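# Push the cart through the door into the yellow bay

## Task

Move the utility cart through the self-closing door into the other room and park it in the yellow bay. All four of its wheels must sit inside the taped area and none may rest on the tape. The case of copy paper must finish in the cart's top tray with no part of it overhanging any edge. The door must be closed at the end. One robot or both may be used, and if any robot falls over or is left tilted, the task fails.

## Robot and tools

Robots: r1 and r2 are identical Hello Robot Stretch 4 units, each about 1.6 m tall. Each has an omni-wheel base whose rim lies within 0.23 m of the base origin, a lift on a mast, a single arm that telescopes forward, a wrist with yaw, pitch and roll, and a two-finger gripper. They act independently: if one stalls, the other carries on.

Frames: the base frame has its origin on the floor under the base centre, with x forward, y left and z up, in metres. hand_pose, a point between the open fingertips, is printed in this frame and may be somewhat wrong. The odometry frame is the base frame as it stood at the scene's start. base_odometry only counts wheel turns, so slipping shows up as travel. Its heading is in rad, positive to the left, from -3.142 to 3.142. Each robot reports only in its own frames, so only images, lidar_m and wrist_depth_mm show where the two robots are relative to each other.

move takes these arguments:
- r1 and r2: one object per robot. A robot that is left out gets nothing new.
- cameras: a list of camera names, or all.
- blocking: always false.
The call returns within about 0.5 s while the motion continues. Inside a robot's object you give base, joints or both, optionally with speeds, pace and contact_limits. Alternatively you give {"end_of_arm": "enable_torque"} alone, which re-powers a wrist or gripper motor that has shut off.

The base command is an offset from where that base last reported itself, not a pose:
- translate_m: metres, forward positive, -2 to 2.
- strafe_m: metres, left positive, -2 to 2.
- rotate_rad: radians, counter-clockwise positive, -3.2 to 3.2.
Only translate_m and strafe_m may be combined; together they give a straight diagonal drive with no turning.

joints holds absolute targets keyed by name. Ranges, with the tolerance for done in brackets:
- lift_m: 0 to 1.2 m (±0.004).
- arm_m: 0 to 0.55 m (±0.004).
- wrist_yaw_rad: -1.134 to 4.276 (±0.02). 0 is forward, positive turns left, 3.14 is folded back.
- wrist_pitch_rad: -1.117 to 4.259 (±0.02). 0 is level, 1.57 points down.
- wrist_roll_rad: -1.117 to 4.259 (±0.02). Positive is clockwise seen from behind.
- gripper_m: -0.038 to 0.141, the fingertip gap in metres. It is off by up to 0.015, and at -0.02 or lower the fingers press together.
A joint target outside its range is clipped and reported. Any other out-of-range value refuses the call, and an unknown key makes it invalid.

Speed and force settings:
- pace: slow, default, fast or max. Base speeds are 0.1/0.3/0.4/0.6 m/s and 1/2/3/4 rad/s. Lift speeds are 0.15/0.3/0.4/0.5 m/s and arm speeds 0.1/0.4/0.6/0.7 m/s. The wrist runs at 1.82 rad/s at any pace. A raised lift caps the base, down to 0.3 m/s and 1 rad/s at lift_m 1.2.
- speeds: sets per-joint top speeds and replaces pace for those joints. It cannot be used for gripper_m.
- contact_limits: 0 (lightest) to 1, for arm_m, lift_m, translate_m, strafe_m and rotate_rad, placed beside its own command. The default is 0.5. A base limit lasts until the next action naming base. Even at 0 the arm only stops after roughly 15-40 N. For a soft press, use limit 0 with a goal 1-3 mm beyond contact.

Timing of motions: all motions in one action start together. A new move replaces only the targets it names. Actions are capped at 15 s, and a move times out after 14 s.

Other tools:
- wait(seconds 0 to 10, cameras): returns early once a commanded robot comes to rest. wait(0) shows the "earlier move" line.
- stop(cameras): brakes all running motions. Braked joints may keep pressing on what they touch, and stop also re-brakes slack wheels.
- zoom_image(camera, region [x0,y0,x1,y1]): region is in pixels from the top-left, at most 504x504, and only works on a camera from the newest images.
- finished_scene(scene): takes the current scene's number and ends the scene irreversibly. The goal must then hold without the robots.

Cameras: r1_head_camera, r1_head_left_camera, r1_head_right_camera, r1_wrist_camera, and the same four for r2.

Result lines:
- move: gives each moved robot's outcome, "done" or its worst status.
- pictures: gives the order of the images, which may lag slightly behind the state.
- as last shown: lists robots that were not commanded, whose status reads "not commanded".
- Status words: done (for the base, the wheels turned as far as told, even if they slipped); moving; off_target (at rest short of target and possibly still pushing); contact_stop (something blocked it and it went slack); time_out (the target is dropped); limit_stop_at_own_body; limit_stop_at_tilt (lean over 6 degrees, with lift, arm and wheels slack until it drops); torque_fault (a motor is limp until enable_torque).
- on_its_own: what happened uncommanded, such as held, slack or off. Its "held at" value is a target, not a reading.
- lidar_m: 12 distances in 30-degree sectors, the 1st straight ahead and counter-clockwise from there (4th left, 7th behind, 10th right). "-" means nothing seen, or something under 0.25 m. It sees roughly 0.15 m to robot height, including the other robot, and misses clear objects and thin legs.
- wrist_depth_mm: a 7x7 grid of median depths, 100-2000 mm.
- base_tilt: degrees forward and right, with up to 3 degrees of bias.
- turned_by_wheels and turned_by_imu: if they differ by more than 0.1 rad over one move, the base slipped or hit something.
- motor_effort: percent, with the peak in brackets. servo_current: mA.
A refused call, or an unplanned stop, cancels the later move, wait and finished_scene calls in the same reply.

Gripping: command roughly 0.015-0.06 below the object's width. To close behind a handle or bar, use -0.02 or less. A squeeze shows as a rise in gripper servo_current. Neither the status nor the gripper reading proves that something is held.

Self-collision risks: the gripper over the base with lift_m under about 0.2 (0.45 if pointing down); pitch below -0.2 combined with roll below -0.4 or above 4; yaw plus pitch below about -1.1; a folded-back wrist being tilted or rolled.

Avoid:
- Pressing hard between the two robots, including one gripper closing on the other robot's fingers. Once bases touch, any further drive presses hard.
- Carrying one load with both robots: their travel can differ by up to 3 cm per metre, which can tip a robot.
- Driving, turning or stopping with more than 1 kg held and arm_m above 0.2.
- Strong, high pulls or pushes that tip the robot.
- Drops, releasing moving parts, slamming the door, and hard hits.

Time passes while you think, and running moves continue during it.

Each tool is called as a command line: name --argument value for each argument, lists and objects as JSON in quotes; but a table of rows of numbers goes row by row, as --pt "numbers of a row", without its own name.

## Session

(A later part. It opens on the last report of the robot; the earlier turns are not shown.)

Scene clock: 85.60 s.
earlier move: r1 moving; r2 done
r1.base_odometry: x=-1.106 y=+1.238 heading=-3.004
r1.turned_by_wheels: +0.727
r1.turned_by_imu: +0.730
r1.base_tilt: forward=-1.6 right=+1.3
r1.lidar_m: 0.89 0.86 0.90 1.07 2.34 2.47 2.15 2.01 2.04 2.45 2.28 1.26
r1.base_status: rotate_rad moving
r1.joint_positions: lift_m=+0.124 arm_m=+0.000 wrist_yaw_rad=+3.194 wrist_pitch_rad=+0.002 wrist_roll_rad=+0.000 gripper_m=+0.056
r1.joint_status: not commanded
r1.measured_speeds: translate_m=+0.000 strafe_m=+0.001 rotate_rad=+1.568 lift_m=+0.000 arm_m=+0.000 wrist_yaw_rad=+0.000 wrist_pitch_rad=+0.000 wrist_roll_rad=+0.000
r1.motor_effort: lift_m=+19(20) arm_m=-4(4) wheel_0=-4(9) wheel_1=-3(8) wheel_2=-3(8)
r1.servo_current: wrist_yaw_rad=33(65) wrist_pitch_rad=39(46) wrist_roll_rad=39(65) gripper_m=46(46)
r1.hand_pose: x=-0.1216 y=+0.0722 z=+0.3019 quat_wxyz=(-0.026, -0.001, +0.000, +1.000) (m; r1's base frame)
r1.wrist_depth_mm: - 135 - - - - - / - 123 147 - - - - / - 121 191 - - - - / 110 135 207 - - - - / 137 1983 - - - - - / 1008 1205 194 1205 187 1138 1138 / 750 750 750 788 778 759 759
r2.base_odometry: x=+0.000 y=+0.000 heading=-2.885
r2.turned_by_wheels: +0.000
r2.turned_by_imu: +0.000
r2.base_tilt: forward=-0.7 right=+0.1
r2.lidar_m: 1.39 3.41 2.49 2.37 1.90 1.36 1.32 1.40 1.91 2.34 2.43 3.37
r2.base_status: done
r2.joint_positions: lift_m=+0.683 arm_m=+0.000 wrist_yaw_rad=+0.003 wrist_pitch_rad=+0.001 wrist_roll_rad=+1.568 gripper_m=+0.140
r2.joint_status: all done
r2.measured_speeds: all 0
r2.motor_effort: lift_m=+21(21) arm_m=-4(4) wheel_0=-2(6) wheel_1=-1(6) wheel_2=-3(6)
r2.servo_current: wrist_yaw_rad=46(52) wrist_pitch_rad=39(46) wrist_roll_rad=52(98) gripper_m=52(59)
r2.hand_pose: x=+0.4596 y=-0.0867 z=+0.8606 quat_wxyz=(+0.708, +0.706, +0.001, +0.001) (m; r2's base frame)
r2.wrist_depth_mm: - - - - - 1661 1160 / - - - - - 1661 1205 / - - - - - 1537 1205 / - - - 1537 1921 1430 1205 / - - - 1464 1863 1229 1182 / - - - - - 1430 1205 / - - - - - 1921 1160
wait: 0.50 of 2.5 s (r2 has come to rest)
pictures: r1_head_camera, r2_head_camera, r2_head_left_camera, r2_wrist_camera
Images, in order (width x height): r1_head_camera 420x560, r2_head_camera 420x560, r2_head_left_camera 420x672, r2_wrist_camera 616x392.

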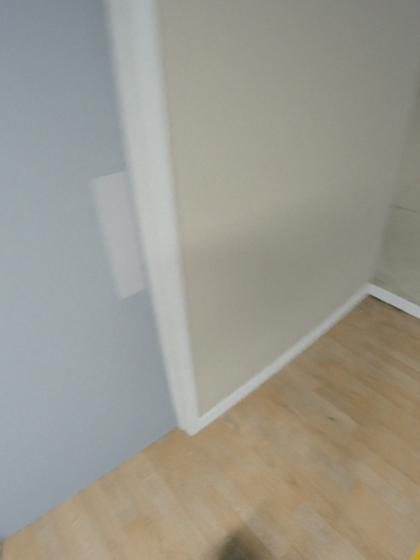

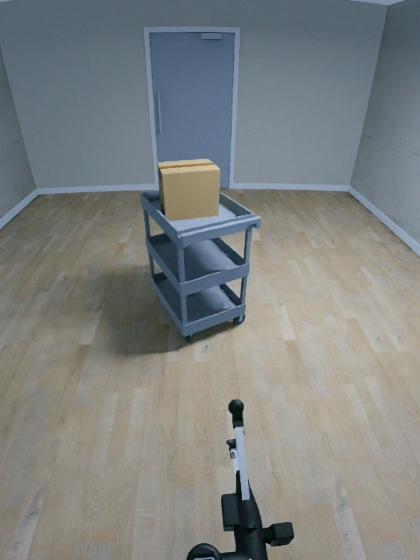

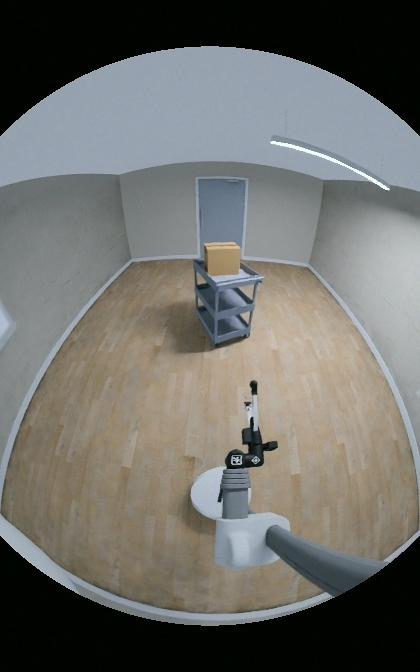

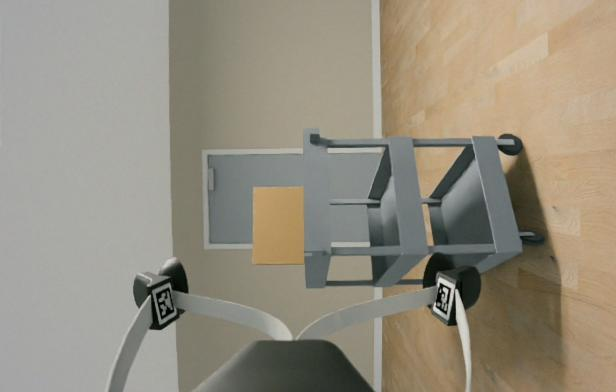

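move --blocking false --cameras '["r1_head_camera","r1_head_left_camera"]' --r2 '{"base":{"translate_m":0.65,"strafe_m":-0.30}}'

move --blocking false --cameras '["r1_head_camera"]' --r1 '{"base":{"translate_m":1.45},"pace":"slow","contact_limits":{"translate_m":0.7}}'

wait --seconds 3 --cameras '[]'

move --blocking false --cameras '[]' --r2 '{"base":{"rotate_rad":0.4}}'

wait --seconds 1.5 --cameras '["r2_head_camera","r2_wrist_camera"]'

Scene clock: 107.87 s.
earlier move: r1 done
move: r2 moving
r1.base_odometry: x=-1.106 y=+1.238 heading=-2.413
r1.turned_by_wheels: +0.591
r1.turned_by_imu: +0.595
r1.base_tilt: forward=-1.6 right=+1.3
r1.lidar_m: 0.88 0.90 1.12 2.42 2.50 2.06 1.98 2.07 2.39 2.27 1.20 0.89
r1.base_status: done
r1.joint_positions: lift_m=+0.124 arm_m=+0.000 wrist_yaw_rad=+3.194 wrist_pitch_rad=+0.002 wrist_roll_rad=+0.000 gripper_m=+0.056
r1.joint_status: not commanded
r1.measured_speeds: all 0
r1.motor_effort: lift_m=+19(20) arm_m=-4(4) wheel_0=-3(4) wheel_1=-2(2) wheel_2=+1(1)
r1.servo_current: wrist_yaw_rad=33(46) wrist_pitch_rad=39(46) wrist_roll_rad=33(65) gripper_m=33(46)
r1.hand_pose: x=-0.1216 y=+0.0722 z=+0.3019 quat_wxyz=(-0.026, -0.001, +0.000, +1.000) (m; r1's base frame)
r1.wrist_depth_mm: - 135 - - - - - / - 123 146 - - - - / - 121 191 - - - - / 110 136 207 - - - - / 216 - - - - - - / 1008 1205 192 1182 187 1138 1098 / 750 750 750 778 732 759 741
r2.base_odometry: x=-0.034 y=+0.006 heading=-2.884
r2.turned_by_wheels: +0.000
r2.turned_by_imu: +0.001
r2.base_tilt: forward=-0.7 right=+0.0
r2.lidar_m: 1.35 3.44 2.52 2.38 1.92 1.40 1.35 1.40 1.94 2.32 2.42 3.35
r2.base_status: translate_m moving; strafe_m moving
r2.joint_positions: lift_m=+0.683 arm_m=+0.000 wrist_yaw_rad=+0.003 wrist_pitch_rad=+0.001 wrist_roll_rad=+1.568 gripper_m=+0.140
r2.joint_status: not commanded
r2.measured_speeds: translate_m=+0.122 strafe_m=-0.055 rotate_rad=+0.002 lift_m=+0.000 arm_m=+0.000 wrist_yaw_rad=+0.000 wrist_pitch_rad=+0.000 wrist_roll_rad=+0.000
r2.motor_effort: lift_m=+21(21) arm_m=-4(4) wheel_0=+10(11) wheel_1=+6(6) wheel_2=-12(12)
r2.servo_current: wrist_yaw_rad=46(59) wrist_pitch_rad=39(46) wrist_roll_rad=59(59) gripper_m=46(52)
r2.hand_pose: x=+0.4596 y=-0.0867 z=+0.8606 quat_wxyz=(+0.708, +0.706, +0.001, +0.001) (m; r2's base frame)
r2.wrist_depth_mm: - - - - - 1756 1182 / - - - - - 1708 1205 / - - - - - 1708 1205 / - - - 1499 1863 1430 1205 / - - - 1430 1808 1205 1229 / - - - - 1576 1430 1160 / - - - - - 1863 1205
pictures: r1_head_camera, r1_head_left_camera
Images, in order (width x height): r1_head_camera 420x560, r1_head_left_camera 420x672.

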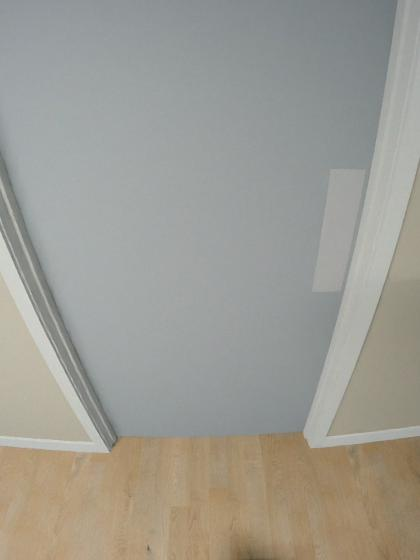

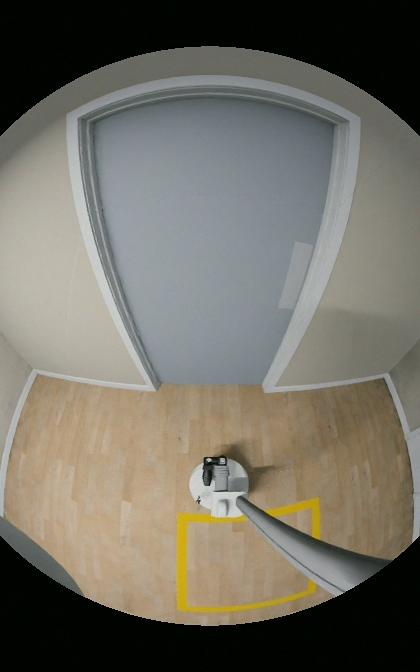

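Scene clock: 108.37 s.
earlier move: r2 moving
move: r1 moving
r1.base_odometry: x=-1.115 y=+1.230 heading=-2.412
r1.turned_by_wheels: +0.000
r1.turned_by_imu: +0.000
r1.base_tilt: forward=-1.6 right=+1.3
r1.lidar_m: 0.85 0.87 1.10 2.42 2.49 2.08 1.98 2.09 2.40 2.27 1.18 0.89
r1.base_status: translate_m moving
r1.joint_positions: lift_m=+0.124 arm_m=+0.000 wrist_yaw_rad=+3.194 wrist_pitch_rad=+0.002 wrist_roll_rad=+0.000 gripper_m=+0.056
r1.joint_status: not commanded
r1.measured_speeds: translate_m=+0.049 strafe_m=+0.001 rotate_rad=+0.003 lift_m=+0.000 arm_m=+0.000 wrist_yaw_rad=+0.000 wrist_pitch_rad=+0.000 wrist_roll_rad=+0.000
r1.motor_effort: lift_m=+19(20) arm_m=-4(4) wheel_0=+3(5) wheel_1=+3(6) wheel_2=-5(7)
r1.servo_current: wrist_yaw_rad=59(59) wrist_pitch_rad=46(46) wrist_roll_rad=39(65) gripper_m=39(46)
r1.contact_limits: translate_m 0.7
r1.hand_pose: x=-0.1216 y=+0.0722 z=+0.3019 quat_wxyz=(-0.026, -0.001, +0.000, +1.000) (m; r1's base frame)
r1.wrist_depth_mm: - 135 - - - - - / - 123 146 - - - - / - 121 192 - - - - / 110 136 206 - - - - / 217 - - - - - - / 991 1205 193 1182 187 1138 1098 / 750 750 750 778 741 750 750
r2.base_odometry: x=-0.136 y=+0.024 heading=-2.884
r2.turned_by_wheels: +0.000
r2.turned_by_imu: +0.000
r2.base_tilt: forward=-0.7 right=+0.0
r2.lidar_m: 1.26 3.47 2.54 2.42 2.05 1.48 1.42 1.49 2.08 2.30 2.40 3.28
r2.base_status: translate_m moving; strafe_m moving
r2.joint_positions: lift_m=+0.683 arm_m=+0.000 wrist_yaw_rad=+0.003 wrist_pitch_rad=+0.001 wrist_roll_rad=+1.568 gripper_m=+0.140
r2.joint_status: not commanded
r2.measured_speeds: translate_m=+0.247 strafe_m=-0.114 rotate_rad=+0.002 lift_m=+0.000 arm_m=+0.000 wrist_yaw_rad=+0.000 wrist_pitch_rad=+0.000 wrist_roll_rad=+0.000
r2.motor_effort: lift_m=+21(21) arm_m=-4(4) wheel_0=+12(14) wheel_1=+6(6) wheel_2=-13(14)
r2.servo_current: wrist_yaw_rad=52(59) wrist_pitch_rad=39(46) wrist_roll_rad=52(59) gripper_m=52(52)
r2.hand_pose: x=+0.4596 y=-0.0867 z=+0.8606 quat_wxyz=(+0.708, +0.706, +0.001, +0.001) (m; r2's base frame)
r2.wrist_depth_mm: - - - - - 1618 1160 / - - - - - 1708 1182 / - - - - - 1708 1205 / - - - 1397 - 1576 1205 / - - - 1336 1576 1160 1118 / - - - 1336 1537 1397 1205 / - - - - - 1921 1205
pictures: r1_head_camera
Images, in order (width x height): r1_head_camera 420x560.

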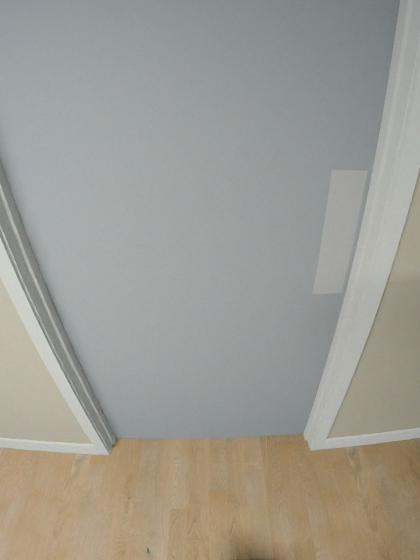

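Scene clock: 111.13 s.
earlier move: r1 moving; r2 done
r1.base_odometry: x=-1.312 y=+1.054 heading=-2.412
r1.turned_by_wheels: +0.000
r1.turned_by_imu: +0.000
r1.base_tilt: forward=-1.6 right=+1.3
r1.lidar_m: 0.60 0.62 0.75 1.88 2.52 2.38 2.26 2.35 2.41 2.29 0.81 0.61
r1.base_status: translate_m moving
r1.joint_positions: lift_m=+0.124 arm_m=+0.000 wrist_yaw_rad=+3.194 wrist_pitch_rad=+0.002 wrist_roll_rad=+0.000 gripper_m=+0.056
r1.joint_status: not commanded
r1.measured_speeds: translate_m=+0.099 strafe_m=+0.000 rotate_rad=+0.005 lift_m=+0.000 arm_m=+0.000 wrist_yaw_rad=+0.000 wrist_pitch_rad=+0.000 wrist_roll_rad=+0.000
r1.motor_effort: lift_m=+20(20) arm_m=-4(4) wheel_0=+2(8) wheel_1=+3(6) wheel_2=-5(7)
r1.servo_current: wrist_yaw_rad=52(65) wrist_pitch_rad=46(52) wrist_roll_rad=46(78) gripper_m=39(46)
r1.contact_limits: translate_m 0.7
r1.hand_pose: x=-0.1216 y=+0.0722 z=+0.3019 quat_wxyz=(-0.026, -0.001, +0.000, +1.000) (m; r1's base frame)
r1.wrist_depth_mm: - 135 - - - - - / - 123 146 - - - - / - 121 191 - - - - / 110 135 207 - - - - / 216 - - - - - - / 1008 1182 194 1205 187 1160 1138 / 750 759 759 798 741 759 759
r2.base_odometry: x=-0.705 y=+0.125 heading=-2.884
r2.turned_by_wheels: +0.000
r2.turned_by_imu: +0.001
r2.base_tilt: forward=-0.7 right=+0.1
r2.lidar_m: 0.85 0.80 2.81 2.68 2.78 2.03 1.94 2.05 2.11 2.04 2.11 2.94
r2.base_status: done
r2.joint_positions: lift_m=+0.683 arm_m=+0.000 wrist_yaw_rad=+0.003 wrist_pitch_rad=+0.001 wrist_roll_rad=+1.568 gripper_m=+0.140
r2.joint_status: not commanded
r2.measured_speeds: all 0
r2.motor_effort: lift_m=+21(21) arm_m=-4(4) wheel_0=+3(14) wheel_1=+5(6) wheel_2=-4(14)
r2.servo_current: wrist_yaw_rad=52(65) wrist_pitch_rad=39(46) wrist_roll_rad=46(65) gripper_m=52(59)
r2.hand_pose: x=+0.4596 y=-0.0867 z=+0.8607 quat_wxyz=(+0.708, +0.706, +0.001, +0.001) (m; r2's base frame)
r2.wrist_depth_mm: - - - - - 1661 1182 / - - - - - 1708 1182 / - - - - - 1756 1205 / - - - - - 1756 1229 / - - - - - 1464 1098 / - - 866 668 211 189 - / - - - - - - -
wait: 2.77 of 3 s (r2 has come to rest)
pictures: none
No camera images: "cameras" was empty.

Scene clock: 111.63 s.
earlier move: r1 moving
move: r2 moving
r1.base_odometry: x=-1.349 y=+1.020 heading=-2.412
r1.turned_by_wheels: +0.000
r1.turned_by_imu: +0.000
r1.base_tilt: forward=-1.6 right=+1.3
r1.lidar_m: 0.53 0.58 0.74 1.72 2.50 2.44 2.29 2.40 2.39 2.16 0.70 0.57
r1.base_status: translate_m moving
r1.joint_positions: lift_m=+0.124 arm_m=+0.000 wrist_yaw_rad=+3.194 wrist_pitch_rad=+0.002 wrist_roll_rad=+0.000 gripper_m=+0.056
r1.joint_status: not commanded
r1.measured_speeds: translate_m=+0.098 strafe_m=+0.000 rotate_rad=+0.005 lift_m=+0.000 arm_m=+0.000 wrist_yaw_rad=+0.000 wrist_pitch_rad=+0.000 wrist_roll_rad=+0.000
r1.motor_effort: lift_m=+20(20) arm_m=-4(4) wheel_0=+5(6) wheel_1=+4(5) wheel_2=-3(5)
r1.servo_current: wrist_yaw_rad=46(65) wrist_pitch_rad=33(46) wrist_roll_rad=46(65) gripper_m=39(39)
r1.contact_limits: translate_m 0.7
r1.hand_pose: x=-0.1216 y=+0.0722 z=+0.3019 quat_wxyz=(-0.026, -0.001, +0.000, +1.000) (m; r1's base frame)
r1.wrist_depth_mm: - 135 - - - - - / - 123 146 - - - - / - 121 192 - - - - / 110 136 206 - - - - / 216 - - - - - - / 1008 1205 195 1182 187 1118 1118 / 224 798 699 798 732 759 750
r2.base_odometry: x=-0.705 y=+0.125 heading=-2.638
r2.turned_by_wheels: +0.246
r2.turned_by_imu: +0.240
r2.base_tilt: forward=-0.6 right=+0.1
r2.lidar_m: 0.81 3.16 2.68 2.69 2.31 1.92 1.94 2.25 2.04 2.04 2.37 0.89
r2.base_status: rotate_rad moving
r2.joint_positions: lift_m=+0.683 arm_m=+0.000 wrist_yaw_rad=+0.002 wrist_pitch_rad=+0.001 wrist_roll_rad=+1.568 gripper_m=+0.140
r2.joint_status: not commanded
r2.measured_speeds: translate_m=-0.002 strafe_m=-0.002 rotate_rad=+0.838 lift_m=+0.000 arm_m=+0.000 wrist_yaw_rad=+0.000 wrist_pitch_rad=+0.000 wrist_roll_rad=+0.000
r2.motor_effort: lift_m=+21(21) arm_m=-4(4) wheel_0=-7(12) wheel_1=-6(10) wheel_2=-8(12)
r2.servo_current: wrist_yaw_rad=46(52) wrist_pitch_rad=46(46) wrist_roll_rad=46(59) gripper_m=52(52)
r2.hand_pose: x=+0.4595 y=-0.0867 z=+0.8607 quat_wxyz=(+0.708, +0.706, +0.001, +0.001) (m; r2's base frame)
r2.wrist_depth_mm: - - - - - 1708 1160 / - - - - - 1756 1182 / - - - - - 1430 1182 / - - - 891 - 699 - / - - 904 878 - 676 - / - - 904 609 211 647 - / - - - - - - -
pictures: none
No camera images: "cameras" was empty.

Scene clock: 112.33 s.
earlier move: r1 moving; r2 done
r1.base_odometry: x=-1.402 y=+0.974 heading=-2.412
r1.turned_by_wheels: +0.000
r1.turned_by_imu: +0.000
r1.base_tilt: forward=-1.6 right=+1.3
r1.lidar_m: 0.47 0.50 0.68 1.48 2.51 2.53 2.37 2.48 2.41 1.86 0.60 0.52
r1.base_status: translate_m moving
r1.joint_positions: lift_m=+0.124 arm_m=+0.000 wrist_yaw_rad=+3.194 wrist_pitch_rad=+0.002 wrist_roll_rad=+0.000 gripper_m=+0.056
r1.joint_status: not commanded
r1.measured_speeds: translate_m=+0.101 strafe_m=+0.000 rotate_rad=-0.003 lift_m=+0.000 arm_m=+0.000 wrist_yaw_rad=+0.000 wrist_pitch_rad=+0.000 wrist_roll_rad=+0.000
r1.motor_effort: lift_m=+20(20) arm_m=-4(4) wheel_0=+2(7) wheel_1=+4(5) wheel_2=-3(6)
r1.servo_current: wrist_yaw_rad=59(65) wrist_pitch_rad=46(52) wrist_roll_rad=39(65) gripper_m=46(52)
r1.contact_limits: translate_m 0.7
r1.hand_pose: x=-0.1216 y=+0.0722 z=+0.3019 quat_wxyz=(-0.026, -0.001, +0.000, +1.000) (m; r1's base frame)
r1.wrist_depth_mm: - 135 - - - - - / - 123 146 - - - - / - 121 191 - - - - / 110 136 206 - - - - / 216 - - - - - - / 991 1205 194 1182 187 1138 1098 / 225 759 290 143 732 759 750
r2.base_odometry: x=-0.705 y=+0.125 heading=-2.485
r2.turned_by_wheels: +0.153
r2.turned_by_imu: +0.149
r2.base_tilt: forward=-0.7 right=+0.1
r2.lidar_m: 0.80 2.94 2.69 2.71 2.14 1.96 2.02 2.22 2.06 2.08 2.63 0.88
r2.base_status: done
r2.joint_positions: lift_m=+0.683 arm_m=+0.000 wrist_yaw_rad=+0.002 wrist_pitch_rad=+0.001 wrist_roll_rad=+1.568 gripper_m=+0.140
r2.joint_status: not commanded
r2.measured_speeds: all 0
r2.motor_effort: lift_m=+21(21) arm_m=-4(4) wheel_0=-4(12) wheel_1=-3(10) wheel_2=-3(12)
r2.servo_current: wrist_yaw_rad=39(59) wrist_pitch_rad=33(46) wrist_roll_rad=46(59) gripper_m=52(59)
r2.hand_pose: x=+0.4595 y=-0.0867 z=+0.8607 quat_wxyz=(+0.708, +0.706, +0.001, +0.001) (m; r2's base frame)
r2.wrist_depth_mm: - - - - - 1708 1182 / - - - - - 654 991 / - - - 854 - 661 - / - - 891 878 - 661 - / - - - 654 - 654 - / - - - 591 212 1430 1205 / - - - - - 1808 1182
wait: 0.70 of 1.5 s (r2 has come to rest)
pictures: r2_head_camera, r2_wrist_camera
Images, in order (width x height): r2_head_camera 420x560, r2_wrist_camera 616x392.

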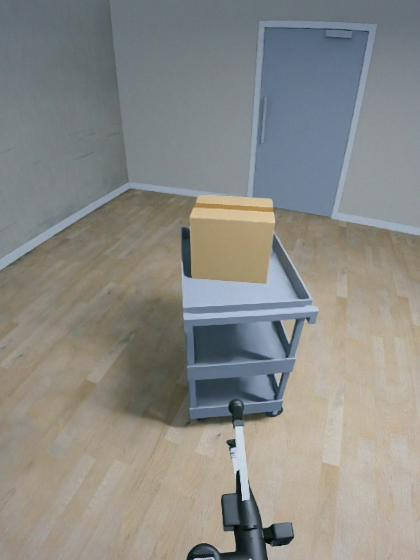

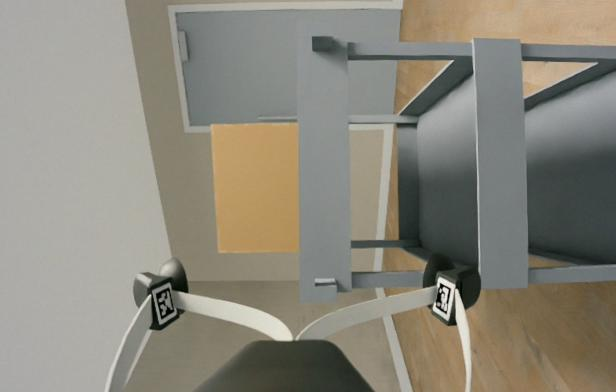

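move --blocking false --cameras '[]' --r2 '{"base":{"translate_m":0.37,"strafe_m":-0.04}}'

wait --seconds 3 --cameras '["r2_head_camera","r2_wrist_camera"]'

Scene clock: 117.53 s.
earlier move: r1 moving
move: r2 moving
r1.base_odometry: x=-1.789 y=+0.628 heading=-2.412
r1.turned_by_wheels: +0.001
r1.turned_by_imu: +0.007
r1.base_tilt: forward=-1.6 right=+1.3
r1.lidar_m: 0.25 - 0.25 0.35 2.53 3.01 2.91 3.01 2.44 0.38 2.36 0.28
r1.base_status: translate_m moving
r1.joint_positions: lift_m=+0.124 arm_m=-0.001 wrist_yaw_rad=+3.207 wrist_pitch_rad=+0.002 wrist_roll_rad=+0.000 gripper_m=+0.056
r1.joint_status: not commanded
r1.measured_speeds: translate_m=+0.099 strafe_m=-0.002 rotate_rad=-0.001 lift_m=+0.000 arm_m=+0.000 wrist_yaw_rad=+0.000 wrist_pitch_rad=+0.000 wrist_roll_rad=+0.000
r1.motor_effort: lift_m=+20(20) arm_m=+10(10) wheel_0=+15(17) wheel_1=+15(17) wheel_2=-15(17)
r1.servo_current: wrist_yaw_rad=98(98) wrist_pitch_rad=39(46) wrist_roll_rad=65(65) gripper_m=46(46)
r1.contact_limits: translate_m 0.7
r1.hand_pose: x=-0.1231 y=+0.0684 z=+0.3019 quat_wxyz=(-0.033, -0.001, +0.000, +0.999) (m; r1's base frame)
r1.wrist_depth_mm: - - 131 - - - - / - - 131 - - - - / - 114 131 - - - - / - 132 178 - - - - / 195 - - - - - - / 213 1229 192 1205 187 1160 1098 / 212 750 768 798 798 768 809
r2.base_odometry: x=-0.732 y=+0.109 heading=-2.485
r2.turned_by_wheels: +0.000
r2.turned_by_imu: +0.001
r2.base_tilt: forward=-0.7 right=+0.1
r2.lidar_m: 0.79 2.90 2.67 2.69 2.13 2.00 2.04 2.24 2.05 2.10 2.63 0.84
r2.base_status: translate_m moving; strafe_m moving
r2.joint_positions: lift_m=+0.683 arm_m=+0.000 wrist_yaw_rad=+0.002 wrist_pitch_rad=+0.001 wrist_roll_rad=+1.568 gripper_m=+0.140
r2.joint_status: not commanded
r2.measured_speeds: translate_m=+0.122 strafe_m=-0.012 rotate_rad=+0.004 lift_m=+0.000 arm_m=+0.000 wrist_yaw_rad=+0.000 wrist_pitch_rad=+0.000 wrist_roll_rad=+0.000
r2.motor_effort: lift_m=+21(21) arm_m=-4(4) wheel_0=+7(7) wheel_1=+6(8) wheel_2=-12(14)
r2.servo_current: wrist_yaw_rad=39(59) wrist_pitch_rad=39(46) wrist_roll_rad=52(59) gripper_m=52(52)
r2.hand_pose: x=+0.4595 y=-0.0867 z=+0.8607 quat_wxyz=(+0.708, +0.706, +0.001, +0.001) (m; r2's base frame)
r2.wrist_depth_mm: - - - - - 1576 1182 / - - - 634 - 627 1138 / - - - 634 - 634 - / - - 866 621 - 627 - / - - - 621 - 621 - / - - - 564 212 1397 1205 / - - - - - 1863 1182
pictures: none
No camera images: "cameras" was empty.

Scene clock: 119.77 s.
earlier move: r1 moving; r2 done
r1.base_odometry: x=-1.956 y=+0.479 heading=-2.412
r1.turned_by_wheels: +0.000
r1.turned_by_imu: +0.000
r1.base_tilt: forward=-1.6 right=+1.3
r1.lidar_m: 0.25 0.25 0.25 0.25 0.45 3.25 3.16 3.26 0.45 0.68 2.34 0.38
r1.base_status: translate_m moving
r1.joint_positions: lift_m=+0.124 arm_m=+0.000 wrist_yaw_rad=+3.203 wrist_pitch_rad=+0.002 wrist_roll_rad=+0.000 gripper_m=+0.056
r1.joint_status: not commanded
r1.measured_speeds: translate_m=+0.100 strafe_m=+0.000 rotate_rad=+0.009 lift_m=+0.000 arm_m=+0.001 wrist_yaw_rad=-0.062 wrist_pitch_rad=+0.000 wrist_roll_rad=+0.000
r1.motor_effort: lift_m=+19(20) arm_m=+6(10) wheel_0=+7(17) wheel_1=+13(18) wheel_2=-12(17)
r1.servo_current: wrist_yaw_rad=59(98) wrist_pitch_rad=46(46) wrist_roll_rad=52(65) gripper_m=39(52)
r1.contact_limits: translate_m 0.7
r1.hand_pose: x=-0.1225 y=+0.0695 z=+0.3019 quat_wxyz=(-0.031, -0.001, +0.000, +1.000) (m; r1's base frame)
r1.wrist_depth_mm: - 132 132 - - - - / - - 132 - - - - / - 113 132 - - - - / - 133 172 - - - - / 202 - - - - - - / 208 1205 192 1205 187 1138 1098 / 214 759 741 788 768 759 798
r2.base_odometry: x=-1.022 y=-0.069 heading=-2.485
r2.turned_by_wheels: +0.000
r2.turned_by_imu: +0.001
r2.base_tilt: forward=-0.7 right=+0.1
r2.lidar_m: 0.44 2.81 2.56 2.60 2.51 2.31 2.35 2.35 2.13 2.18 2.78 0.46
r2.base_status: done
r2.joint_positions: lift_m=+0.683 arm_m=+0.000 wrist_yaw_rad=+0.002 wrist_pitch_rad=+0.001 wrist_roll_rad=+1.568 gripper_m=+0.140
r2.joint_status: not commanded
r2.measured_speeds: all 0
r2.motor_effort: lift_m=+21(21) arm_m=-4(4) wheel_0=+3(13) wheel_1=+4(8) wheel_2=-4(14)
r2.servo_current: wrist_yaw_rad=46(59) wrist_pitch_rad=46(46) wrist_roll_rad=59(65) gripper_m=52(59)
r2.hand_pose: x=+0.4595 y=-0.0867 z=+0.8607 quat_wxyz=(+0.708, +0.706, +0.001, +0.001) (m; r2's base frame)
r2.wrist_depth_mm: - - - 231 291 1708 - / - - - 231 290 809 - / - - 492 290 290 - - / - - 512 290 291 - - / - - 525 290 287 831 - / - - 539 229 289 189 - / - - - - - 1808 488
wait: 2.23 of 3 s (r2 has come to rest)
pictures: r2_head_camera, r2_wrist_camera
Images, in order (width x height): r2_head_camera 420x560, r2_wrist_camera 616x392.

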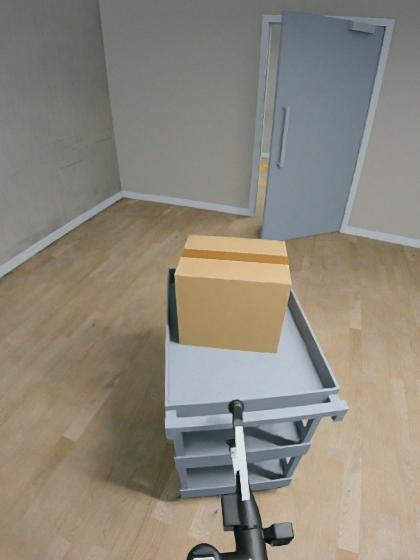

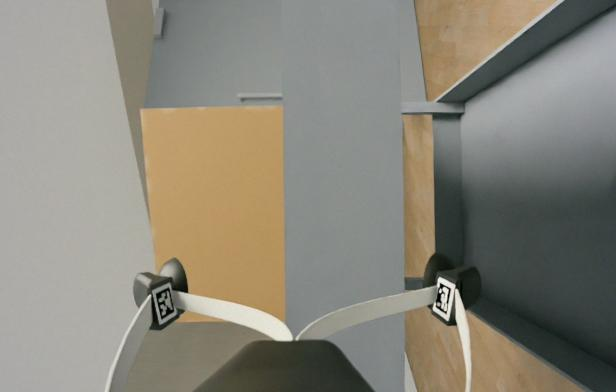

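move --blocking false --cameras '[]' --r2 '{"base":{"translate_m":0.115,"strafe_m":-0.035},"pace":"slow"}'

wait --seconds 2.2 --cameras '["r2_head_camera","r1_head_camera"]'

move --blocking false --cameras '[]' --r2 '{"joints":{"gripper_m":-0.03}}'

wait --seconds 2 --cameras '["r2_head_camera","r1_head_camera","r1_head_left_camera","r2_wrist_camera"]'

Scene clock: 127.07 s.
earlier move: r1 time_out
move: r2 moving
r1.base_odometry: x=-2.151 y=+0.305 heading=-2.411
r1.turned_by_wheels: +0.001
r1.turned_by_imu: +0.000
r1.base_tilt: forward=-1.6 right=+1.3
r1.lidar_m: 0.26 0.25 - 0.25 0.30 3.53 3.43 0.59 0.63 1.59 2.34 3.14
r1.base_status: translate_m time_out (by the wheels' count: +1.401 of +1.450)
r1.joint_positions: lift_m=+0.124 arm_m=+0.000 wrist_yaw_rad=+3.196 wrist_pitch_rad=+0.002 wrist_roll_rad=+0.000 gripper_m=+0.056
r1.joint_status: not commanded
r1.measured_speeds: all 0
r1.motor_effort: lift_m=+19(20) arm_m=+4(5) wheel_0=+0(0) wheel_1=+4(4) wheel_2=-1(1)
r1.servo_current: wrist_yaw_rad=39(72) wrist_pitch_rad=39(46) wrist_roll_rad=46(65) gripper_m=39(46)
r1.contact_limits: translate_m 0.7
r1.hand_pose: x=-0.1219 y=+0.0715 z=+0.3019 quat_wxyz=(-0.027, -0.001, +0.000, +1.000) (m; r1's base frame)
r1.wrist_depth_mm: - 133 133 - - - - / - 116 133 - - - - / - 114 138 - - - - / - 134 185 - - - - / 205 - - - - - - / 220 1205 193 1160 187 1118 1098 / 218 750 750 788 778 759 768
r2.base_odometry: x=-1.034 y=-0.074 heading=-2.485
r2.turned_by_wheels: +0.000
r2.turned_by_imu: +0.001
r2.base_tilt: forward=-0.7 right=+0.0
r2.lidar_m: 0.43 2.82 2.56 2.59 2.55 2.32 2.35 2.33 2.13 2.19 2.79 0.46
r2.base_status: translate_m moving; strafe_m moving
r2.joint_positions: lift_m=+0.683 arm_m=+0.000 wrist_yaw_rad=+0.002 wrist_pitch_rad=+0.001 wrist_roll_rad=+1.568 gripper_m=+0.140
r2.joint_status: not commanded
r2.measured_speeds: translate_m=+0.048 strafe_m=-0.015 rotate_rad=-0.001 lift_m=+0.000 arm_m=+0.000 wrist_yaw_rad=+0.000 wrist_pitch_rad=+0.000 wrist_roll_rad=+0.000
r2.motor_effort: lift_m=+21(21) arm_m=-4(4) wheel_0=+5(10) wheel_1=+4(6) wheel_2=-8(10)
r2.servo_current: wrist_yaw_rad=59(59) wrist_pitch_rad=39(46) wrist_roll_rad=46(46) gripper_m=52(59)
r2.hand_pose: x=+0.4595 y=-0.0867 z=+0.8607 quat_wxyz=(+0.708, +0.706, +0.001, +0.001) (m; r2's base frame)
r2.wrist_depth_mm: - - - 220 281 1756 - / - - - 219 278 798 - / - - 480 220 278 878 - / - - 500 218 277 891 - / - - 521 278 277 831 - / - - 525 217 276 189 - / - - - - - 1863 492
pictures: none
No camera images: "cameras" was empty.

not run: a stop that you did not command came earlier in this reply.

not run: a stop that you did not command came earlier in this reply.

not run: a stop that you did not command came earlier in this reply.

move --blocking false --cameras '["r2_head_camera","r1_head_camera"]' --r1 '{"base":{"translate_m":0.28,"strafe_m":0.28},"pace":"slow","contact_limits":{"translate_m":0.7}}' --r2 '{"joints":{"gripper_m":-0.03}}'

wait --seconds 2 --cameras '["r2_head_camera","r2_wrist_camera"]'

Scene clock: 131.47 s.
earlier move: r2 done
move: r1 moving; r2 moving
r1.base_odometry: x=-2.151 y=+0.292 heading=-2.412
r1.turned_by_wheels: -0.001
r1.turned_by_imu: -0.001
r1.base_tilt: forward=-1.6 right=+1.3
r1.lidar_m: 0.28 0.25 - 0.25 0.31 0.86 3.46 0.58 0.62 1.66 2.34 3.15
r1.base_status: translate_m moving; strafe_m moving
r1.joint_positions: lift_m=+0.124 arm_m=+0.000 wrist_yaw_rad=+3.196 wrist_pitch_rad=+0.002 wrist_roll_rad=+0.000 gripper_m=+0.056
r1.joint_status: not commanded
r1.measured_speeds: translate_m=+0.035 strafe_m=+0.036 rotate_rad=+0.001 lift_m=+0.000 arm_m=+0.000 wrist_yaw_rad=+0.000 wrist_pitch_rad=+0.000 wrist_roll_rad=+0.000
r1.motor_effort: lift_m=+19(20) arm_m=+4(5) wheel_0=-13(14) wheel_1=+14(16) wheel_2=-10(11)
r1.servo_current: wrist_yaw_rad=52(59) wrist_pitch_rad=39(46) wrist_roll_rad=46(59) gripper_m=46(46)
r1.contact_limits: translate_m 0.7
r1.hand_pose: x=-0.1219 y=+0.0715 z=+0.3019 quat_wxyz=(-0.027, -0.001, +0.000, +1.000) (m; r1's base frame)
r1.wrist_depth_mm: - 132 132 - - - - / - 116 133 - - - - / - 114 138 - - - - / - 134 185 - - - - / 205 - - - - - - / 219 1205 193 1182 187 1118 1118 / 217 759 750 798 788 750 759
r2.base_odometry: x=-1.134 y=-0.111 heading=-2.485
r2.turned_by_wheels: +0.000
r2.turned_by_imu: +0.001
r2.base_tilt: forward=-0.7 right=+0.1
r2.lidar_m: 0.33 0.36 2.58 2.59 2.61 2.44 2.47 2.35 2.16 2.21 2.77 0.41
r2.base_status: done
r2.joint_positions: lift_m=+0.683 arm_m=+0.000 wrist_yaw_rad=-0.002 wrist_pitch_rad=+0.001 wrist_roll_rad=+1.569 gripper_m=+0.128
r2.joint_status: gripper_m moving
r2.measured_speeds: all 0
r2.motor_effort: lift_m=+21(21) arm_m=+4(4) wheel_0=+6(7) wheel_1=+6(6) wheel_2=-10(10)
r2.servo_current: wrist_yaw_rad=39(72) wrist_pitch_rad=39(46) wrist_roll_rad=52(59) gripper_m=143(143)
r2.hand_pose: x=+0.4591 y=-0.0880 z=+0.8606 quat_wxyz=(+0.708, +0.706, +0.000, -0.001) (m; r2's base frame)
r2.wrist_depth_mm: - - - 142 204 1576 1205 / - - - 140 202 1537 - / - 402 402 139 200 - - / - 407 410 138 198 798 - / - 415 418 137 196 768 - / - 427 424 136 195 185 - / - 445 442 - 194 - -
pictures: r1_head_camera, r2_head_camera
Images, in order (width x height): r1_head_camera 420x560, r2_head_camera 420x560.

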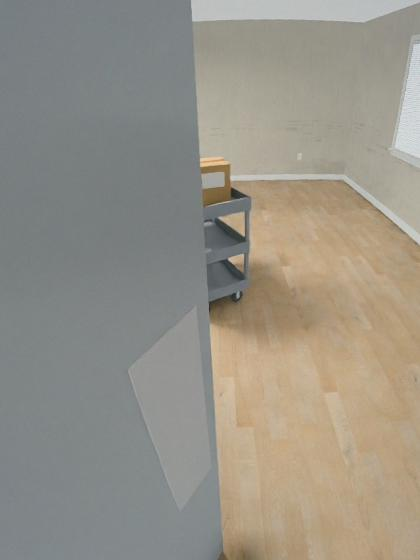

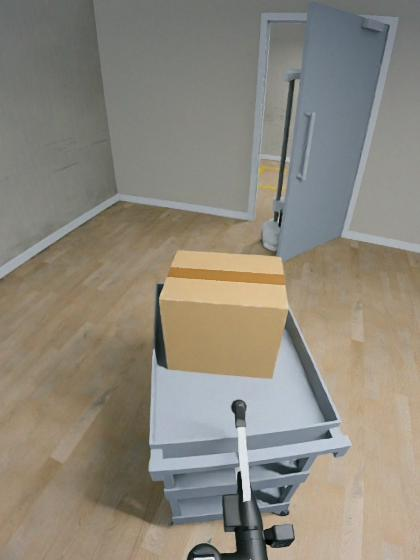

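Scene clock: 133.47 s.
earlier move: r1 moving; r2 moving
r1.base_odometry: x=-2.162 y=+0.103 heading=-2.411
r1.turned_by_wheels: +0.001
r1.turned_by_imu: +0.002
r1.base_tilt: forward=-1.6 right=+1.3
r1.lidar_m: 1.71 0.25 - 0.25 0.25 0.45 3.61 0.78 0.82 2.14 2.48 3.35
r1.base_status: translate_m moving; strafe_m moving
r1.joint_positions: lift_m=+0.124 arm_m=+0.000 wrist_yaw_rad=+3.196 wrist_pitch_rad=+0.002 wrist_roll_rad=+0.000 gripper_m=+0.056
r1.joint_status: not commanded
r1.measured_speeds: translate_m=+0.070 strafe_m=+0.070 rotate_rad=+0.001 lift_m=+0.000 arm_m=+0.000 wrist_yaw_rad=+0.000 wrist_pitch_rad=+0.000 wrist_roll_rad=+0.000
r1.motor_effort: lift_m=+19(20) arm_m=+5(5) wheel_0=-6(15) wheel_1=+14(16) wheel_2=-8(11)
r1.servo_current: wrist_yaw_rad=59(72) wrist_pitch_rad=46(52) wrist_roll_rad=52(72) gripper_m=39(52)
r1.contact_limits: translate_m 0.7
r1.hand_pose: x=-0.1219 y=+0.0715 z=+0.3019 quat_wxyz=(-0.027, -0.001, +0.000, +1.000) (m; r1's base frame)
r1.wrist_depth_mm: - 132 133 - - - 427 / - 116 132 - - - 439 / - 114 138 - - - 449 / - 133 185 - - - 459 / 205 - - - - - 469 / 220 1205 193 1182 187 1138 466 / 219 759 750 788 778 699 455
r2.base_odometry: x=-1.135 y=-0.112 heading=-2.484
r2.turned_by_wheels: +0.000
r2.turned_by_imu: +0.001
r2.base_tilt: forward=-0.6 right=+0.0
r2.lidar_m: 0.34 0.37 2.59 2.58 2.64 2.44 2.45 2.34 2.15 2.18 2.76 0.39
r2.base_status: done
r2.joint_positions: lift_m=+0.683 arm_m=+0.000 wrist_yaw_rad=+0.002 wrist_pitch_rad=+0.015 wrist_roll_rad=+1.569 gripper_m=-0.027
r2.joint_status: gripper_m moving
r2.measured_speeds: translate_m=+0.000 strafe_m=+0.000 rotate_rad=+0.000 lift_m=-0.001 arm_m=+0.000 wrist_yaw_rad=+0.000 wrist_pitch_rad=+0.004 wrist_roll_rad=+0.000
r2.motor_effort: lift_m=+22(22) arm_m=-3(4) wheel_0=+3(7) wheel_1=+3(6) wheel_2=+1(10)
r2.servo_current: wrist_yaw_rad=46(72) wrist_pitch_rad=78(85) wrist_roll_rad=52(59) gripper_m=260(494)
r2.hand_pose: x=+0.4594 y=-0.0868 z=+0.8567 quat_wxyz=(+0.708, +0.706, +0.006, -0.004) (m; r2's base frame)
r2.wrist_depth_mm: - - - 181 182 1499 - / - - - 180 181 668 - / - 370 373 179 181 - - / - 382 379 179 181 - - / - 397 118 118 180 - - / - 407 118 118 180 158 - / - 151 421 - 138 525 -
wait: 2.00 s; no rest
pictures: r2_head_camera, r2_wrist_camera
Images, in order (width x height): r2_head_camera 420x560, r2_wrist_camera 616x392.

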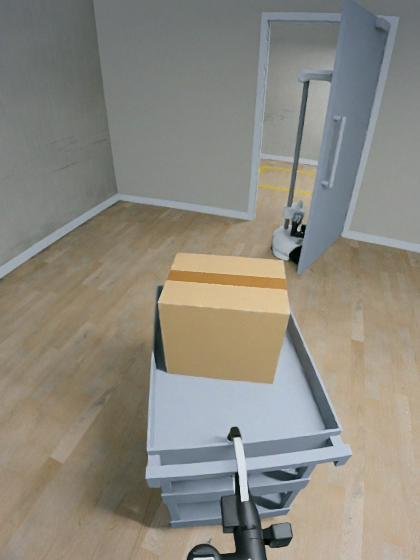

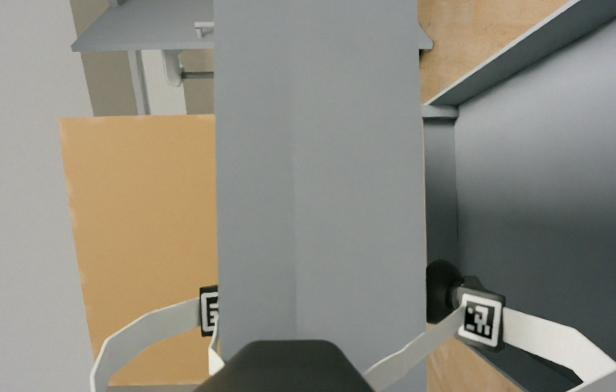

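move --blocking false --cameras '[]' --r2 '{"base":{"translate_m":-0.5},"pace":"slow"}'

wait --seconds 3 --cameras '["r1_head_left_camera","r1_head_camera"]'

Scene clock: 142.10 s.
earlier move: r1 done; r2 done
move: r2 moving
r1.base_odometry: x=-2.172 y=-0.091 heading=-2.411
r1.turned_by_wheels: +0.000
r1.turned_by_imu: +0.001
r1.base_tilt: forward=-1.6 right=+1.3
r1.lidar_m: 1.59 0.25 0.25 - 0.25 0.32 3.74 0.95 0.99 2.54 2.61 3.53
r1.base_status: done
r1.joint_positions: lift_m=+0.124 arm_m=+0.000 wrist_yaw_rad=+3.196 wrist_pitch_rad=+0.002 wrist_roll_rad=+0.000 gripper_m=+0.056
r1.joint_status: not commanded
r1.measured_speeds: all 0
r1.motor_effort: lift_m=+19(20) arm_m=+4(5) wheel_0=-4(5) wheel_1=+8(9) wheel_2=-4(4)
r1.servo_current: wrist_yaw_rad=59(59) wrist_pitch_rad=39(52) wrist_roll_rad=52(72) gripper_m=39(46)
r1.contact_limits: translate_m 0.7
r1.hand_pose: x=-0.1219 y=+0.0715 z=+0.3019 quat_wxyz=(-0.027, -0.001, +0.000, +1.000) (m; r1's base frame)
r1.wrist_depth_mm: - 133 133 - - 368 231 / - 116 132 - - 370 234 / - 114 138 - - 375 236 / - 134 185 - - 379 237 / 206 - - - - 382 240 / 219 1205 193 1182 189 387 241 / 218 750 750 788 778 283 240
r2.base_odometry: x=-1.125 y=-0.104 heading=-2.484
r2.turned_by_wheels: +0.000
r2.turned_by_imu: +0.001
r2.base_tilt: forward=-0.6 right=+0.1
r2.lidar_m: 0.33 0.35 2.58 2.61 2.62 2.42 2.44 2.35 2.14 2.20 2.76 0.37
r2.base_status: translate_m moving
r2.joint_positions: lift_m=+0.683 arm_m=+0.000 wrist_yaw_rad=+0.003 wrist_pitch_rad=+0.015 wrist_roll_rad=+1.569 gripper_m=-0.027
r2.joint_status: all done
r2.measured_speeds: translate_m=-0.048 strafe_m=+0.000 rotate_rad=+0.002 lift_m=+0.000 arm_m=+0.000 wrist_yaw_rad=+0.000 wrist_pitch_rad=+0.000 wrist_roll_rad=+0.000
r2.motor_effort: lift_m=+22(22) arm_m=-3(4) wheel_0=-4(7) wheel_1=-8(8) wheel_2=+15(16)
r2.servo_current: wrist_yaw_rad=52(65) wrist_pitch_rad=78(85) wrist_roll_rad=59(59) gripper_m=254(260)
r2.hand_pose: x=+0.4595 y=-0.0865 z=+0.8565 quat_wxyz=(+0.708, +0.706, +0.006, -0.004) (m; r2's base frame)
r2.wrist_depth_mm: - - - 179 181 1499 - / - - 118 179 180 647 - / - 370 368 179 180 - - / - 379 379 179 180 - - / - 394 118 178 180 - - / - 402 117 118 180 156 - / - 153 427 - 138 554 -
pictures: none
No camera images: "cameras" was empty.

Scene clock: 145.10 s.
earlier move: r2 moving
r1.base_odometry: x=-2.172 y=-0.091 heading=-2.411
r1.turned_by_wheels: +0.000
r1.turned_by_imu: +0.000
r1.base_tilt: forward=-1.6 right=+1.2
r1.lidar_m: 1.84 0.25 0.25 - 0.25 0.30 3.76 0.98 1.00 2.54 2.60 3.52
r1.base_status: done
r1.joint_positions: lift_m=+0.124 arm_m=+0.000 wrist_yaw_rad=+3.196 wrist_pitch_rad=+0.002 wrist_roll_rad=+0.000 gripper_m=+0.056
r1.joint_status: not commanded
r1.measured_speeds: all 0
r1.motor_effort: lift_m=+19(20) arm_m=+5(5) wheel_0=-5(5) wheel_1=+8(9) wheel_2=-4(4)
r1.servo_current: wrist_yaw_rad=52(65) wrist_pitch_rad=46(52) wrist_roll_rad=52(72) gripper_m=46(46)
r1.contact_limits: translate_m 0.7
r1.hand_pose: x=-0.1219 y=+0.0715 z=+0.3019 quat_wxyz=(-0.027, -0.001, +0.000, +1.000) (m; r1's base frame)
r1.wrist_depth_mm: - 133 133 - - 366 230 / - 116 132 - - 368 234 / - 114 138 - - 375 237 / - 134 185 - - 379 238 / 206 - - - - 382 239 / 220 1205 193 1182 188 387 240 / 219 750 750 788 788 283 239
r2.base_odometry: x=-0.897 y=+0.072 heading=-2.484
r2.turned_by_wheels: +0.000
r2.turned_by_imu: +0.002
r2.base_tilt: forward=-0.7 right=+0.1
r2.lidar_m: 0.34 0.35 2.65 2.72 2.33 2.14 2.20 2.23 2.02 2.08 2.63 0.40
r2.base_status: translate_m moving
r2.joint_positions: lift_m=+0.683 arm_m=+0.000 wrist_yaw_rad=+0.005 wrist_pitch_rad=+0.015 wrist_roll_rad=+1.569 gripper_m=-0.027
r2.joint_status: all done
r2.measured_speeds: translate_m=-0.100 strafe_m=+0.000 rotate_rad=-0.001 lift_m=+0.000 arm_m=+0.000 wrist_yaw_rad=+0.001 wrist_pitch_rad=+0.000 wrist_roll_rad=+0.000
r2.motor_effort: lift_m=+22(22) arm_m=-3(4) wheel_0=+0(8) wheel_1=-4(9) wheel_2=+13(16)
r2.servo_current: wrist_yaw_rad=59(65) wrist_pitch_rad=78(85) wrist_roll_rad=59(59) gripper_m=254(260)
r2.hand_pose: x=+0.4597 y=-0.0860 z=+0.8565 quat_wxyz=(+0.708, +0.706, +0.007, -0.004) (m; r2's base frame)
r2.wrist_depth_mm: - - - 189 191 1499 1118 / - - - 187 189 1499 - / - 379 379 185 186 - - / - 382 122 183 185 - - / - 392 121 181 182 - - / - 397 119 178 181 158 - / - 153 410 - 138 162 -
wait: 3.00 s; no rest
pictures: r1_head_camera, r1_head_left_camera
Images, in order (width x height): r1_head_camera 420x560, r1_head_left_camera 420x672.

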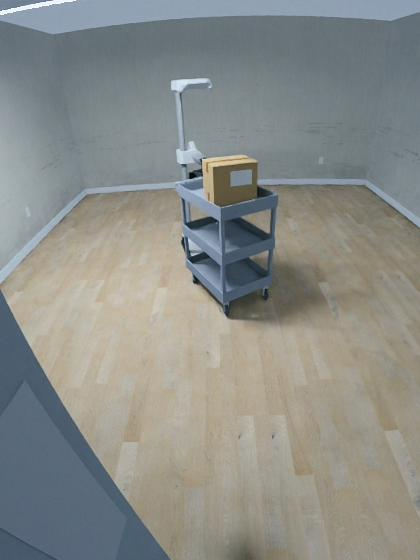

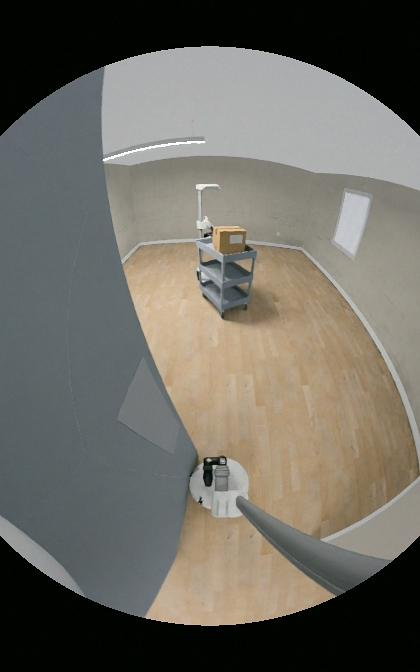

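move --blocking false --cameras '[]' --r1 '{"base":{"strafe_m":0.5},"pace":"slow","contact_limits":{"strafe_m":0.6}}'

wait --seconds 3 --cameras '["r1_head_left_camera"]'

move --blocking false --cameras '[]' --r2 '{"base":{"strafe_m":-0.45},"pace":"slow"}'

wait --seconds 5.5 --cameras '["r1_head_left_camera","r1_head_camera","r2_head_camera"]'

Scene clock: 150.43 s.
earlier move: r2 done
move: r1 moving
r1.base_odometry: x=-2.163 y=-0.101 heading=-2.411
r1.turned_by_wheels: +0.000
r1.turned_by_imu: -0.001
r1.base_tilt: forward=-1.6 right=+1.3
r1.lidar_m: 2.03 0.25 0.25 - 0.25 0.32 3.77 1.00 0.98 2.56 2.64 3.53
r1.base_status: strafe_m moving
r1.joint_positions: lift_m=+0.124 arm_m=+0.000 wrist_yaw_rad=+3.196 wrist_pitch_rad=+0.002 wrist_roll_rad=+0.000 gripper_m=+0.056
r1.joint_status: not commanded
r1.measured_speeds: translate_m=-0.001 strafe_m=+0.056 rotate_rad=+0.004 lift_m=+0.000 arm_m=+0.000 wrist_yaw_rad=+0.000 wrist_pitch_rad=+0.000 wrist_roll_rad=+0.000
r1.motor_effort: lift_m=+19(20) arm_m=+4(5) wheel_0=-15(16) wheel_1=+7(12) wheel_2=+0(4)
r1.servo_current: wrist_yaw_rad=39(65) wrist_pitch_rad=46(52) wrist_roll_rad=52(59) gripper_m=46(46)
r1.contact_limits: strafe_m 0.6
r1.hand_pose: x=-0.1219 y=+0.0715 z=+0.3019 quat_wxyz=(-0.027, -0.001, +0.000, +1.000) (m; r1's base frame)
r1.wrist_depth_mm: - 133 133 - - 347 225 / - 116 132 - - 355 229 / - 114 138 - - 362 230 / - 134 184 - - 364 233 / 206 - - - - 370 233 / 220 1182 193 1205 187 368 232 / 219 750 750 788 788 273 233
r2.base_odometry: x=-0.739 y=+0.194 heading=-2.484
r2.turned_by_wheels: +0.000
r2.turned_by_imu: +0.002
r2.base_tilt: forward=-0.7 right=+0.0
r2.lidar_m: 0.31 0.31 2.76 2.78 2.11 1.98 2.02 2.16 1.95 2.00 2.54 0.38
r2.base_status: done
r2.joint_positions: lift_m=+0.683 arm_m=+0.000 wrist_yaw_rad=+0.006 wrist_pitch_rad=+0.015 wrist_roll_rad=+1.570 gripper_m=-0.027
r2.joint_status: not commanded
r2.measured_speeds: all 0
r2.motor_effort: lift_m=+22(22) arm_m=-3(4) wheel_0=+2(2) wheel_1=-3(4) wheel_2=+9(9)
r2.servo_current: wrist_yaw_rad=52(65) wrist_pitch_rad=72(85) wrist_roll_rad=39(52) gripper_m=254(254)
r2.hand_pose: x=+0.4598 y=-0.0858 z=+0.8565 quat_wxyz=(+0.707, +0.707, +0.007, -0.003) (m; r2's base frame)
r2.wrist_depth_mm: - - - 198 200 1537 1118 / - - - 193 195 1618 - / - - 128 190 191 778 - / - 384 126 186 188 - - / - 389 123 182 185 - - / - 394 121 178 182 159 - / - 153 404 - 129 - -
pictures: none
No camera images: "cameras" was empty.

Scene clock: 153.43 s.
earlier move: r1 contact_stop
r1.base_odometry: x=-2.013 y=-0.271 heading=-2.400
r1.turned_by_wheels: +0.011
r1.turned_by_imu: -0.002
r1.base_tilt: forward=-1.6 right=+1.3
r1.lidar_m: 2.03 2.91 0.25 - 0.25 0.25 0.47 3.82 1.18 2.68 2.87 3.82
r1.base_status: strafe_m contact_stop
r1.joint_positions: lift_m=+0.124 arm_m=+0.000 wrist_yaw_rad=+3.196 wrist_pitch_rad=+0.002 wrist_roll_rad=+0.000 gripper_m=+0.056
r1.joint_status: not commanded
r1.measured_speeds: translate_m=+0.000 strafe_m=-0.002 rotate_rad=+0.001 lift_m=+0.000 arm_m=+0.000 wrist_yaw_rad=+0.000 wrist_pitch_rad=+0.000 wrist_roll_rad=+0.000
r1.on_its_own: the wheels are slack since a contact_stop
r1.motor_effort: lift_m=+19(20) arm_m=+3(5) wheel_0=+1(27) wheel_1=+0(31) wheel_2=+0(8)
r1.servo_current: wrist_yaw_rad=46(72) wrist_pitch_rad=46(52) wrist_roll_rad=59(72) gripper_m=39(52)
r1.contact_limits: strafe_m 0.6
r1.hand_pose: x=-0.1218 y=+0.0716 z=+0.3019 quat_wxyz=(-0.027, -0.001, +0.000, +1.000) (m; r1's base frame)
r1.wrist_depth_mm: - 133 133 - 366 229 178 / - 118 134 - 373 231 180 / - 115 146 - 373 244 181 / 107 135 196 - 377 235 183 / 208 - - - 384 236 183 / 222 1182 193 1098 191 237 184 / 221 750 759 143 357 212 183
r2.base_odometry: x=-0.739 y=+0.194 heading=-2.484
r2.turned_by_wheels: +0.000
r2.turned_by_imu: +0.000
r2.base_tilt: forward=-0.6 right=+0.0
r2.lidar_m: 0.30 0.32 2.73 2.80 2.14 1.98 2.01 2.13 1.97 1.97 2.51 0.41
r2.base_status: done
r2.joint_positions: lift_m=+0.683 arm_m=+0.000 wrist_yaw_rad=+0.006 wrist_pitch_rad=+0.015 wrist_roll_rad=+1.570 gripper_m=-0.027
r2.joint_status: not commanded
r2.measured_speeds: all 0
r2.motor_effort: lift_m=+22(23) arm_m=-3(4) wheel_0=+2(2) wheel_1=-3(4) wheel_2=+9(10)
r2.servo_current: wrist_yaw_rad=46(65) wrist_pitch_rad=78(85) wrist_roll_rad=46(59) gripper_m=241(254)
r2.hand_pose: x=+0.4598 y=-0.0858 z=+0.8565 quat_wxyz=(+0.707, +0.707, +0.007, -0.003) (m; r2's base frame)
r2.wrist_depth_mm: - - - 197 200 1464 1098 / - - - 193 195 1618 - / - - 128 189 192 768 - / - 384 126 186 189 - - / - 389 123 182 185 - - / - 394 121 178 182 160 - / - 153 404 - 129 - -
wait: 3.00 s; no rest
pictures: r1_head_left_camera
Images, in order (width x height): r1_head_left_camera 420x672.

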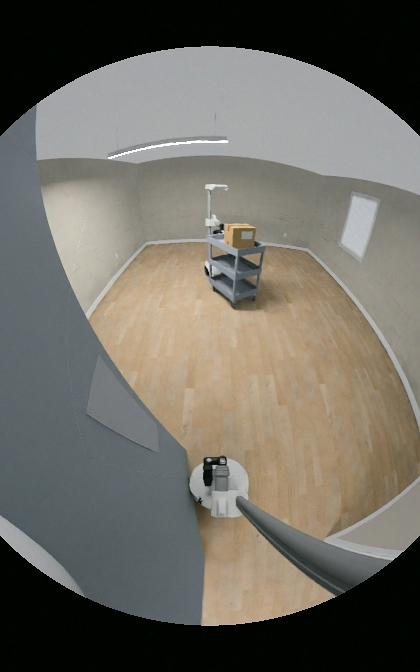

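not run: a stop that you did not command came earlier in this reply.

not run: a stop that you did not command came earlier in this reply.


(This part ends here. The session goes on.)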